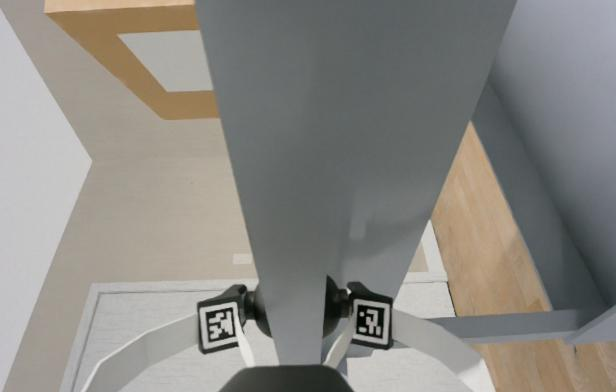

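Call:
move(blocking=false, r1={"base":{"strafe_m":-0.3},"pace":"slow","contact_limits":{"strafe_m":0.5}}, cameras=[])

Call:
wait(seconds=6, cameras=["r1_head_camera","r1_wrist_camera"])

Scene clock: 962.53 s.
move: r1 moving
r1.base_odometry: x=-0.162 y=+2.149 heading=+0.373
r1.turned_by_wheels: +0.001
r1.turned_by_imu: +0.001
r1.base_tilt: forward=-1.6 right=+1.2
r1.lidar_m: 0.53 0.64 2.18 0.49 0.38 4.67 1.43 0.74 0.74 2.56 2.91 2.52
r1.base_status: strafe_m moving
r1.joint_positions: lift_m=+0.681 arm_m=+0.170 wrist_yaw_rad=+0.601 wrist_pitch_rad=+0.002 wrist_roll_rad=+1.569 gripper_m=-0.034
r1.joint_status: not commanded
r1.measured_speeds: translate_m=-0.001 strafe_m=-0.057 rotate_rad=+0.003 lift_m=+0.000 arm_m=+0.000 wrist_yaw_rad=+0.005 wrist_pitch_rad=+0.000 wrist_roll_rad=+0.000
r1.motor_effort: lift_m=+12(13) arm_m=-4(4) wheel_0=+12(12) wheel_1=-5(6) wheel_2=-1(1)
r1.servo_current: wrist_yaw_rad=46(72) wrist_pitch_rad=46(46) wrist_roll_rad=52(59) gripper_m=85(91)
r1.contact_limits: arm_m 0.1; lift_m 0.2; strafe_m 0.5
r1.hand_pose: x=+0.6282 y=+0.0911 z=+0.8583 quat_wxyz=(+0.676, +0.675, +0.210, +0.209) (m; r1's base frame)
r1.wrist_depth_mm: - 368 - - - 130 - / - 535 500 - 147 148 - / - - - - 171 172 - / - - - 106 202 1618 - / - - - - 247 1756 - / - - 202 181 180 1618 430 / - 154 - 138 175 144 1255
r2: as last shown
r2.base_tilt: forward=-0.7 right=+0.0
r2.lidar_m: 3.37 3.66 4.78 3.69 1.78 1.41 1.39 1.38 1.10 1.07 0.44 0.31
r2.motor_effort: lift_m=+15(15) arm_m=-10(11) wheel_0=+4(5) wheel_1=-2(3) wheel_2=+4(4)
r2.servo_current: wrist_yaw_rad=52(59) wrist_pitch_rad=52(52) wrist_roll_rad=46(59) gripper_m=98(98)
r2.contact_limits: arm_m 0.3
r2.wrist_depth_mm: - - - - - - - / - - - - - - - / - - - - - - - / - - - - - - - / - - - - - - - / - - 181 202 181 - - / - 1983 - - - 150 -
pictures: none
No camera images: "cameras" was empty.

Scene clock: 966.20 s.
earlier move: r1 done
r1.base_odometry: x=-0.058 y=+1.882 heading=+0.372
r1.turned_by_wheels: +0.000
r1.turned_by_imu: -0.001
r1.base_tilt: forward=-1.6 right=+1.3
r1.lidar_m: 0.58 0.59 2.44 0.67 0.68 5.19 0.80 0.52 0.72 2.32 2.73 2.46
r1.base_status: done
r1.joint_positions: lift_m=+0.681 arm_m=+0.170 wrist_yaw_rad=+0.601 wrist_pitch_rad=+0.002 wrist_roll_rad=+1.569 gripper_m=-0.034
r1.joint_status: not commanded
r1.measured_speeds: all 0
r1.motor_effort: lift_m=+13(13) arm_m=-3(4) wheel_0=+4(13) wheel_1=-2(7) wheel_2=+1(2)
r1.servo_current: wrist_yaw_rad=59(72) wrist_pitch_rad=39(52) wrist_roll_rad=52(65) gripper_m=91(98)
r1.contact_limits: arm_m 0.1; lift_m 0.2; strafe_m 0.5
r1.hand_pose: x=+0.6281 y=+0.0911 z=+0.8583 quat_wxyz=(+0.676, +0.675, +0.210, +0.209) (m; r1's base frame)
r1.wrist_depth_mm: - 544 521 140 192 - - / - 477 459 199 205 - - / - 466 455 158 217 - - / - - 559 167 234 - - / - - - 179 249 - - / - - 198 196 180 1756 - / - 148 - 137 287 145 -
r2.base_odometry: x=-2.413 y=-2.423 heading=-0.398
r2.turned_by_wheels: +0.000
r2.turned_by_imu: +0.001
r2.base_tilt: forward=-0.7 right=+0.1
r2.lidar_m: 3.36 3.67 4.77 3.70 1.80 1.41 1.39 1.42 1.10 1.09 0.45 0.30
r2.base_status: not commanded
r2.joint_positions: lift_m=+0.750 arm_m=+0.238 wrist_yaw_rad=-1.115 wrist_pitch_rad=+0.007 wrist_roll_rad=+0.000 gripper_m=-0.019
r2.joint_status: not commanded
r2.measured_speeds: all 0
r2.motor_effort: lift_m=+15(15) arm_m=-10(11) wheel_0=+5(5) wheel_1=-3(3) wheel_2=+3(4)
r2.servo_current: wrist_yaw_rad=59(65) wrist_pitch_rad=46(59) wrist_roll_rad=39(59) gripper_m=98(104)
r2.contact_limits: arm_m 0.3
r2.hand_pose: x=+0.4578 y=-0.2974 z=+0.9264 quat_wxyz=(+0.849, +0.002, +0.003, -0.529) (m; r2's base frame)
r2.wrist_depth_mm: - - - - - - - / - - - - - - - / - - - - - - - / - - - - - - - / - - - - - - - / - - 181 202 180 - - / - 1921 - - - 151 -
wait: 3.67 of 6 s (r1 has come to rest)
pictures: r1_head_camera, r1_wrist_camera
Images, in order (width x height): r1_head_camera 420x560, r1_wrist_camera 616x392.

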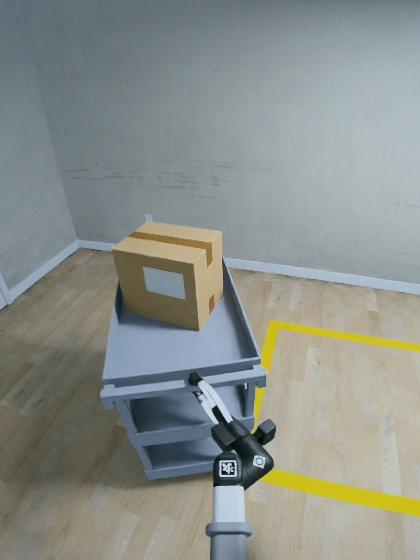

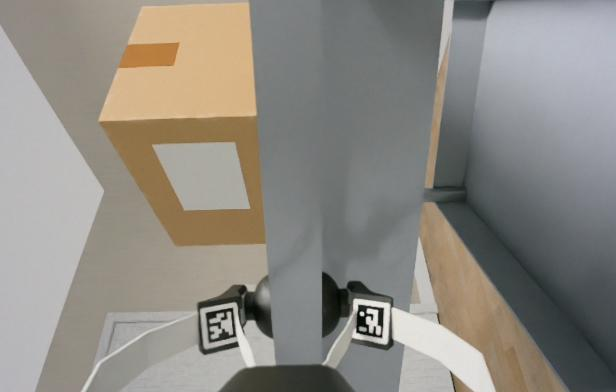

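Call:
move(blocking=false, r1={"base":{"strafe_m":-0.45,"translate_m":0.1},"pace":"slow","contact_limits":{"translate_m":0.5}}, cameras=[])

Call:
wait(seconds=8, cameras=["r1_head_camera","r1_wrist_camera"])

Scene clock: 974.27 s.
move: r1 moving
r1.base_odometry: x=-0.051 y=+1.872 heading=+0.372
r1.turned_by_wheels: +0.000
r1.turned_by_imu: +0.000
r1.base_tilt: forward=-1.6 right=+1.3
r1.lidar_m: 0.60 0.59 2.46 0.68 0.69 5.23 0.77 0.52 0.77 2.29 2.71 2.44
r1.base_status: translate_m moving; strafe_m moving
r1.joint_positions: lift_m=+0.681 arm_m=+0.170 wrist_yaw_rad=+0.601 wrist_pitch_rad=+0.002 wrist_roll_rad=+1.569 gripper_m=-0.034
r1.joint_status: not commanded
r1.measured_speeds: translate_m=+0.011 strafe_m=-0.049 rotate_rad=+0.001 lift_m=+0.000 arm_m=+0.000 wrist_yaw_rad=+0.000 wrist_pitch_rad=+0.000 wrist_roll_rad=+0.000
r1.motor_effort: lift_m=+13(13) arm_m=-3(4) wheel_0=+8(11) wheel_1=-6(7) wheel_2=-2(2)
r1.servo_current: wrist_yaw_rad=39(59) wrist_pitch_rad=46(46) wrist_roll_rad=33(52) gripper_m=91(98)
r1.contact_limits: arm_m 0.1; lift_m 0.2; translate_m 0.5
r1.hand_pose: x=+0.6281 y=+0.0911 z=+0.8583 quat_wxyz=(+0.676, +0.675, +0.210, +0.209) (m; r1's base frame)
r1.wrist_depth_mm: - 549 512 - 193 - - / - 477 462 200 205 - - / - 466 459 159 217 - - / - - 554 167 231 - - / - - - 179 249 - - / - - 200 196 180 1808 - / - 154 - 138 286 144 -
r2: as last shown
r2.turned_by_imu: +0.000
r2.base_tilt: forward=-0.6 right=+0.0
r2.lidar_m: 3.37 3.63 4.77 3.72 1.74 1.39 1.37 1.39 1.10 1.09 0.45 0.29
r2.motor_effort: lift_m=+15(15) arm_m=-10(10) wheel_0=+5(5) wheel_1=-3(3) wheel_2=+3(4)
r2.servo_current: wrist_yaw_rad=52(59) wrist_pitch_rad=52(52) wrist_roll_rad=52(59) gripper_m=91(98)
r2.contact_limits: arm_m 0.3
r2.wrist_depth_mm: - - - - - - - / - - - - - - - / - - - - - - - / - - - - - - - / - - - - - - - / - - 181 202 180 - - / - 1921 - - - 150 -
pictures: none
No camera images: "cameras" was empty.

Scene clock: 979.60 s.
earlier move: r1 done
r1.base_odometry: x=+0.199 y=+1.500 heading=+0.372
r1.turned_by_wheels: +0.000
r1.turned_by_imu: -0.001
r1.base_tilt: forward=-1.6 right=+1.2
r1.lidar_m: 0.54 0.47 2.83 1.10 1.12 0.61 0.52 0.67 1.21 1.92 2.24 2.22
r1.base_status: done
r1.joint_positions: lift_m=+0.681 arm_m=+0.170 wrist_yaw_rad=+0.601 wrist_pitch_rad=+0.002 wrist_roll_rad=+1.569 gripper_m=-0.034
r1.joint_status: not commanded
r1.measured_speeds: all 0
r1.motor_effort: lift_m=+13(13) arm_m=-4(4) wheel_0=+3(13) wheel_1=-2(7) wheel_2=+0(4)
r1.servo_current: wrist_yaw_rad=46(72) wrist_pitch_rad=39(52) wrist_roll_rad=52(65) gripper_m=85(98)
r1.contact_limits: arm_m 0.1; lift_m 0.2; translate_m 0.5
r1.hand_pose: x=+0.6281 y=+0.0911 z=+0.8583 quat_wxyz=(+0.676, +0.675, +0.210, +0.209) (m; r1's base frame)
r1.wrist_depth_mm: - - - 239 - 1618 1205 / - - - 229 304 317 315 / - - - 220 285 1756 - / - - - 647 273 878 - / - - 525 257 263 - - / - 492 201 196 180 - - / - 154 508 189 242 135 -
r2.base_odometry: x=-2.413 y=-2.423 heading=-0.398
r2.turned_by_wheels: +0.000
r2.turned_by_imu: +0.001
r2.base_tilt: forward=-0.7 right=+0.0
r2.lidar_m: 3.36 3.68 4.77 3.69 1.77 1.42 1.38 1.41 1.11 1.09 0.45 0.28
r2.base_status: not commanded
r2.joint_positions: lift_m=+0.750 arm_m=+0.238 wrist_yaw_rad=-1.115 wrist_pitch_rad=+0.007 wrist_roll_rad=+0.000 gripper_m=-0.019
r2.joint_status: not commanded
r2.measured_speeds: all 0
r2.motor_effort: lift_m=+15(15) arm_m=-10(10) wheel_0=+4(5) wheel_1=-2(3) wheel_2=+4(4)
r2.servo_current: wrist_yaw_rad=46(65) wrist_pitch_rad=46(59) wrist_roll_rad=46(59) gripper_m=91(104)
r2.contact_limits: arm_m 0.3
r2.hand_pose: x=+0.4578 y=-0.2974 z=+0.9264 quat_wxyz=(+0.849, +0.002, +0.003, -0.529) (m; r2's base frame)
r2.wrist_depth_mm: - - - - - - - / - - - - - - - / - - - - - - - / - - - - - - - / - - - - - - - / - - 181 201 180 - - / - 1921 - - - 151 -
wait: 5.33 of 8 s (r1 has come to rest)
pictures: r1_head_camera, r1_wrist_camera
Images, in order (width x height): r1_head_camera 420x560, r1_wrist_camera 616x392.

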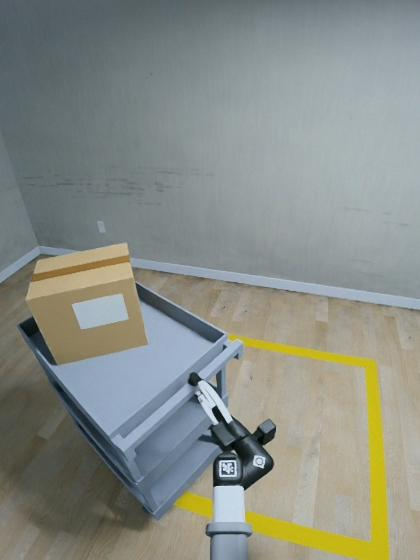

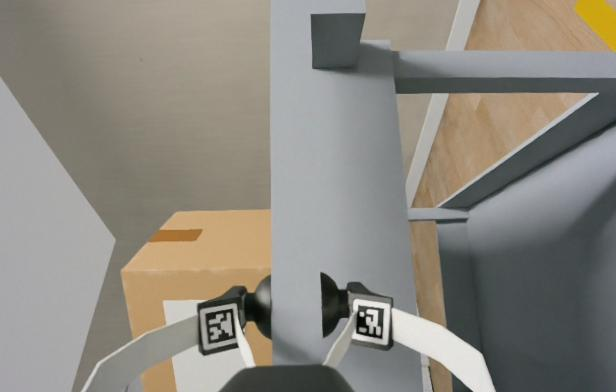

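Call:
move(blocking=false, r1={"base":{"strafe_m":-0.35,"translate_m":0.17},"pace":"slow","contact_limits":{"translate_m":0.5}}, cameras=[])

Call:
wait(seconds=8, cameras=["r1_head_camera","r1_wrist_camera","r1_head_left_camera"])

Scene clock: 994.00 s.
move: r1 moving
r1.base_odometry: x=+0.208 y=+1.491 heading=+0.373
r1.turned_by_wheels: +0.000
r1.turned_by_imu: +0.000
r1.base_tilt: forward=-1.6 right=+1.2
r1.lidar_m: 0.55 0.45 2.82 1.13 1.18 0.60 0.54 0.66 1.22 1.88 2.21 2.21
r1.base_status: translate_m moving; strafe_m moving
r1.joint_positions: lift_m=+0.681 arm_m=+0.170 wrist_yaw_rad=+0.602 wrist_pitch_rad=+0.002 wrist_roll_rad=+1.569 gripper_m=-0.034
r1.joint_status: not commanded
r1.measured_speeds: translate_m=+0.021 strafe_m=-0.045 rotate_rad=-0.003 lift_m=+0.000 arm_m=+0.000 wrist_yaw_rad=+0.001 wrist_pitch_rad=+0.000 wrist_roll_rad=+0.000
r1.motor_effort: lift_m=+13(13) arm_m=-3(4) wheel_0=+10(12) wheel_1=-1(6) wheel_2=-1(2)
r1.servo_current: wrist_yaw_rad=59(59) wrist_pitch_rad=46(46) wrist_roll_rad=59(59) gripper_m=91(91)
r1.contact_limits: arm_m 0.1; lift_m 0.2; translate_m 0.5
r1.hand_pose: x=+0.6281 y=+0.0912 z=+0.8583 quat_wxyz=(+0.676, +0.675, +0.210, +0.209) (m; r1's base frame)
r1.wrist_depth_mm: - - - 238 - 1618 1205 / - - - 230 307 312 314 / - - - 221 289 1756 - / - - - 661 276 1921 - / - - 530 258 263 - - / - 496 204 196 182 - - / - 154 504 187 242 135 -
r2: as last shown
r2.turned_by_imu: +0.000
r2.base_tilt: forward=-0.6 right=+0.1
r2.lidar_m: 3.36 3.63 4.79 3.72 1.80 1.42 1.38 1.40 1.12 1.08 0.44 0.30
r2.servo_current: wrist_yaw_rad=33(59) wrist_pitch_rad=52(52) wrist_roll_rad=46(52) gripper_m=98(98)
r2.contact_limits: arm_m 0.3
r2.wrist_depth_mm: - - - - - - - / - - - - - - - / - - - - - - - / - - - - - - - / - - - - - - - / - - 181 202 180 - - / - 1921 - - - 150 -
pictures: none
No camera images: "cameras" was empty.

Scene clock: 998.67 s.
earlier move: r1 done
r1.base_odometry: x=+0.485 y=+1.236 heading=+0.372
r1.turned_by_wheels: +0.000
r1.turned_by_imu: +0.000
r1.base_tilt: forward=-1.6 right=+1.2
r1.lidar_m: 0.47 0.36 0.59 1.54 1.50 0.80 0.81 0.95 1.60 1.60 1.91 1.95
r1.base_status: done
r1.joint_positions: lift_m=+0.681 arm_m=+0.170 wrist_yaw_rad=+0.602 wrist_pitch_rad=+0.002 wrist_roll_rad=+1.569 gripper_m=-0.034
r1.joint_status: not commanded
r1.measured_speeds: all 0
r1.motor_effort: lift_m=+13(13) arm_m=-3(4) wheel_0=+6(14) wheel_1=-3(6) wheel_2=+0(4)
r1.servo_current: wrist_yaw_rad=52(72) wrist_pitch_rad=39(52) wrist_roll_rad=39(65) gripper_m=78(91)
r1.contact_limits: arm_m 0.1; lift_m 0.2; translate_m 0.5
r1.hand_pose: x=+0.6281 y=+0.0912 z=+0.8583 quat_wxyz=(+0.676, +0.675, +0.210, +0.209) (m; r1's base frame)
r1.wrist_depth_mm: - - - - - 1499 1182 / - - - 315 - 1661 1205 / - - - 293 368 379 379 / - - - 248 377 1618 1229 / - - - 219 300 1756 - / - - 201 196 180 1921 - / - 154 445 156 227 135 -
r2.base_odometry: x=-2.413 y=-2.423 heading=-0.398
r2.turned_by_wheels: +0.000
r2.turned_by_imu: +0.001
r2.base_tilt: forward=-0.7 right=+0.1
r2.lidar_m: 3.37 3.66 4.77 3.69 1.78 1.41 1.37 1.38 1.09 1.07 0.45 0.30
r2.base_status: not commanded
r2.joint_positions: lift_m=+0.750 arm_m=+0.238 wrist_yaw_rad=-1.115 wrist_pitch_rad=+0.007 wrist_roll_rad=+0.000 gripper_m=-0.019
r2.joint_status: not commanded
r2.measured_speeds: all 0
r2.motor_effort: lift_m=+15(15) arm_m=-10(11) wheel_0=+4(5) wheel_1=-2(3) wheel_2=+3(4)
r2.servo_current: wrist_yaw_rad=65(72) wrist_pitch_rad=52(65) wrist_roll_rad=59(65) gripper_m=85(98)
r2.contact_limits: arm_m 0.3
r2.hand_pose: x=+0.4578 y=-0.2974 z=+0.9264 quat_wxyz=(+0.849, +0.002, +0.003, -0.529) (m; r2's base frame)
r2.wrist_depth_mm: - - - - - - - / - - - - - - - / - - - - - - - / - - - - - - - / - - - - - - - / - - 181 202 180 - - / - 1921 - - - 150 -
wait: 4.67 of 8 s (r1 has come to rest)
pictures: r1_head_camera, r1_head_left_camera, r1_wrist_camera
Images, in order (width x height): r1_head_camera 420x560, r1_head_left_camera 420x672, r1_wrist_camera 616x392.

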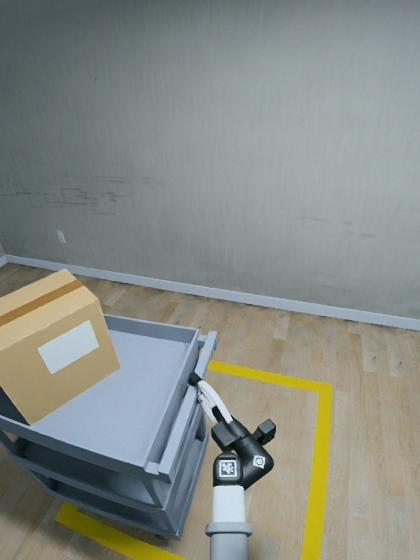

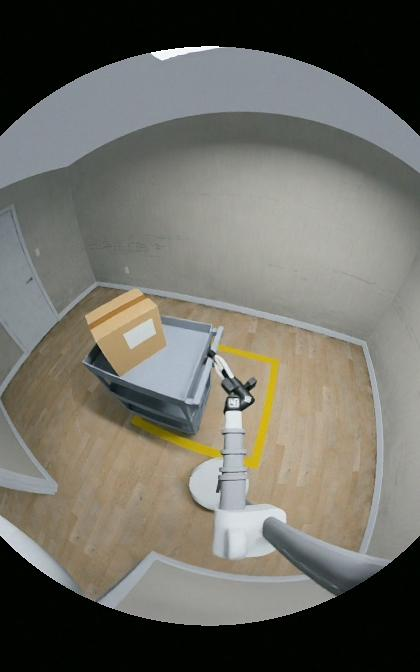

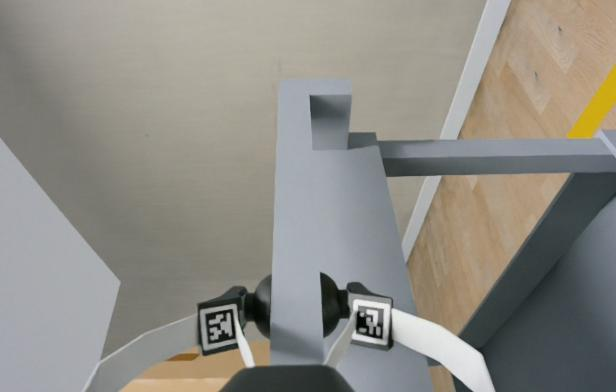

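Call:
move(blocking=false, r1={"base":{"strafe_m":-0.35,"translate_m":0.14},"pace":"slow","contact_limits":{"translate_m":0.5}}, cameras=[])

Call:
wait(seconds=8, cameras=["r1_head_camera","r1_wrist_camera","r1_head_left_camera"])

Call:
zoom_image(camera="r1_head_left_camera", region=[20, 240, 320, 540])

Scene clock: 1014.77 s.
move: r1 moving
r1.base_odometry: x=+0.493 y=+1.227 heading=+0.373
r1.turned_by_wheels: +0.001
r1.turned_by_imu: +0.001
r1.base_tilt: forward=-1.6 right=+1.2
r1.lidar_m: 0.47 0.35 0.54 1.56 1.51 0.80 0.80 0.96 1.57 1.58 1.91 1.95
r1.base_status: translate_m moving; strafe_m moving
r1.joint_positions: lift_m=+0.681 arm_m=+0.170 wrist_yaw_rad=+0.603 wrist_pitch_rad=+0.002 wrist_roll_rad=+1.569 gripper_m=-0.034
r1.joint_status: not commanded
r1.measured_speeds: translate_m=+0.018 strafe_m=-0.046 rotate_rad=-0.001 lift_m=+0.000 arm_m=+0.000 wrist_yaw_rad=+0.000 wrist_pitch_rad=+0.000 wrist_roll_rad=+0.000
r1.motor_effort: lift_m=+13(13) arm_m=-3(4) wheel_0=+14(14) wheel_1=-4(5) wheel_2=+0(1)
r1.servo_current: wrist_yaw_rad=59(59) wrist_pitch_rad=46(46) wrist_roll_rad=46(65) gripper_m=85(85)
r1.contact_limits: arm_m 0.1; lift_m 0.2; translate_m 0.5
r1.hand_pose: x=+0.6281 y=+0.0914 z=+0.8583 quat_wxyz=(+0.676, +0.674, +0.210, +0.209) (m; r1's base frame)
r1.wrist_depth_mm: - - - - - 1537 1205 / - - - 315 - 1661 1205 / - - - 294 368 379 382 / - - - 248 375 1708 1255 / - - - - 298 1808 - / - - 204 196 180 1921 - / - 154 442 156 228 135 -
r2: as last shown
r2.turned_by_imu: +0.000
r2.base_tilt: forward=-0.6 right=+0.1
r2.lidar_m: 3.38 3.65 4.77 3.70 1.79 1.40 1.39 1.40 1.12 1.08 0.44 0.32
r2.motor_effort: lift_m=+15(15) arm_m=-10(11) wheel_0=+5(5) wheel_1=-2(3) wheel_2=+4(4)
r2.servo_current: wrist_yaw_rad=46(65) wrist_pitch_rad=52(52) wrist_roll_rad=52(59) gripper_m=91(98)
r2.contact_limits: arm_m 0.3
pictures: none
No camera images: "cameras" was empty.

Scene clock: 1019.30 s.
earlier move: r1 done
r1.base_odometry: x=+0.742 y=+0.961 heading=+0.373
r1.turned_by_wheels: -0.001
r1.turned_by_imu: -0.001
r1.base_tilt: forward=-1.6 right=+1.3
r1.lidar_m: 0.40 0.34 0.44 1.99 1.86 1.02 1.02 1.24 1.29 1.29 1.57 1.74
r1.base_status: done
r1.joint_positions: lift_m=+0.681 arm_m=+0.170 wrist_yaw_rad=+0.603 wrist_pitch_rad=+0.002 wrist_roll_rad=+1.569 gripper_m=-0.034
r1.joint_status: not commanded
r1.measured_speeds: all 0
r1.motor_effort: lift_m=+13(13) arm_m=-4(4) wheel_0=+4(14) wheel_1=-2(6) wheel_2=-1(3)
r1.servo_current: wrist_yaw_rad=46(72) wrist_pitch_rad=46(52) wrist_roll_rad=59(65) gripper_m=85(91)
r1.contact_limits: arm_m 0.1; lift_m 0.2; translate_m 0.5
r1.hand_pose: x=+0.6281 y=+0.0914 z=+0.8583 quat_wxyz=(+0.676, +0.674, +0.210, +0.209) (m; r1's base frame)
r1.wrist_depth_mm: - - - - - - 1229 / - - - - - 1430 1229 / - - - - - 1661 1229 / - - - 327 - 1499 1098 / - - - 251 389 1618 1255 / - - 201 199 180 1661 1308 / - 154 - 138 219 135 -
r2.base_odometry: x=-2.413 y=-2.423 heading=-0.398
r2.turned_by_wheels: +0.000
r2.turned_by_imu: +0.001
r2.base_tilt: forward=-0.7 right=+0.1
r2.lidar_m: 3.36 3.63 4.78 3.70 1.76 1.41 1.38 1.39 1.08 1.09 0.45 0.30
r2.base_status: not commanded
r2.joint_positions: lift_m=+0.750 arm_m=+0.238 wrist_yaw_rad=-1.115 wrist_pitch_rad=+0.007 wrist_roll_rad=+0.000 gripper_m=-0.019
r2.joint_status: not commanded
r2.measured_speeds: all 0
r2.motor_effort: lift_m=+15(15) arm_m=-10(11) wheel_0=+4(5) wheel_1=-3(3) wheel_2=+4(4)
r2.servo_current: wrist_yaw_rad=52(65) wrist_pitch_rad=52(52) wrist_roll_rad=52(59) gripper_m=91(98)
r2.contact_limits: arm_m 0.3
r2.hand_pose: x=+0.4578 y=-0.2974 z=+0.9264 quat_wxyz=(+0.849, +0.002, +0.003, -0.529) (m; r2's base frame)
r2.wrist_depth_mm: - - - - - - - / - - - - - - - / - - - - - - - / - - - - - - - / - - - - - - - / - - 181 202 180 - - / - 1863 - - - 150 -
wait: 4.53 of 8 s (r1 has come to rest)
pictures: r1_head_camera, r1_head_left_camera, r1_wrist_camera
Images, in order (width x height): r1_head_camera 420x560, r1_head_left_camera 420x672, r1_wrist_camera 616x392.

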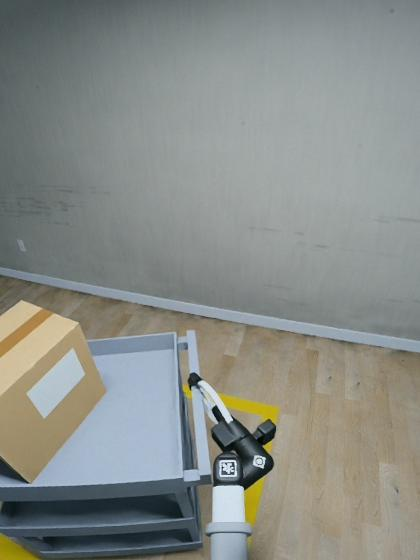

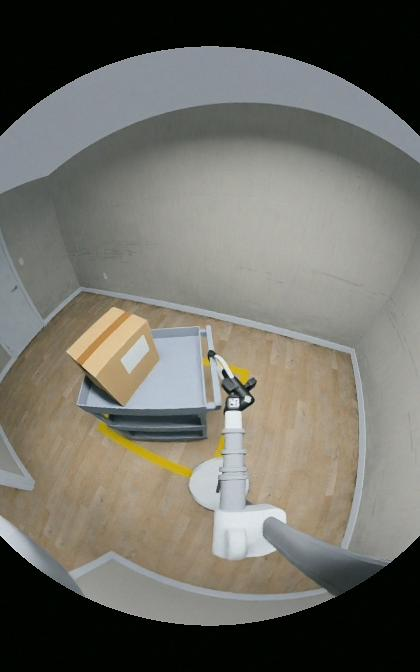

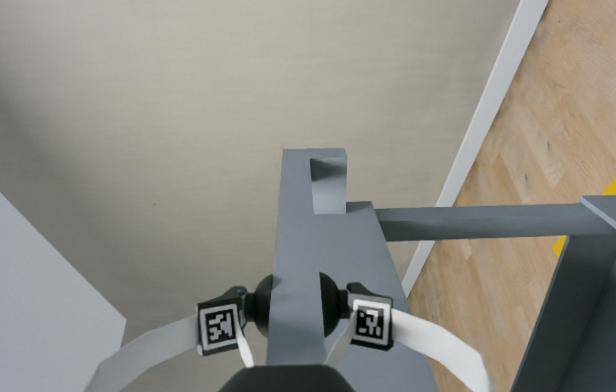

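Scaled by 1.680 from the camera's 420x672 image, which has a finer 600x960 frame.

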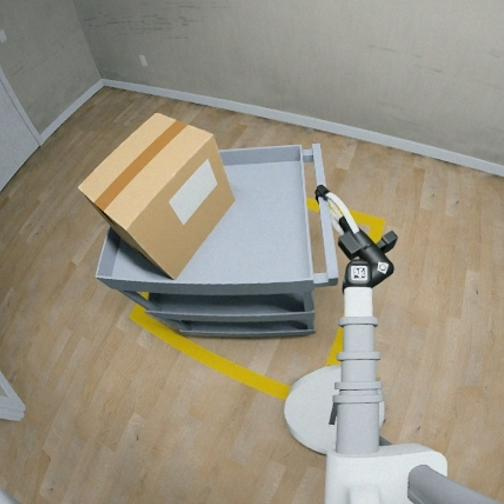

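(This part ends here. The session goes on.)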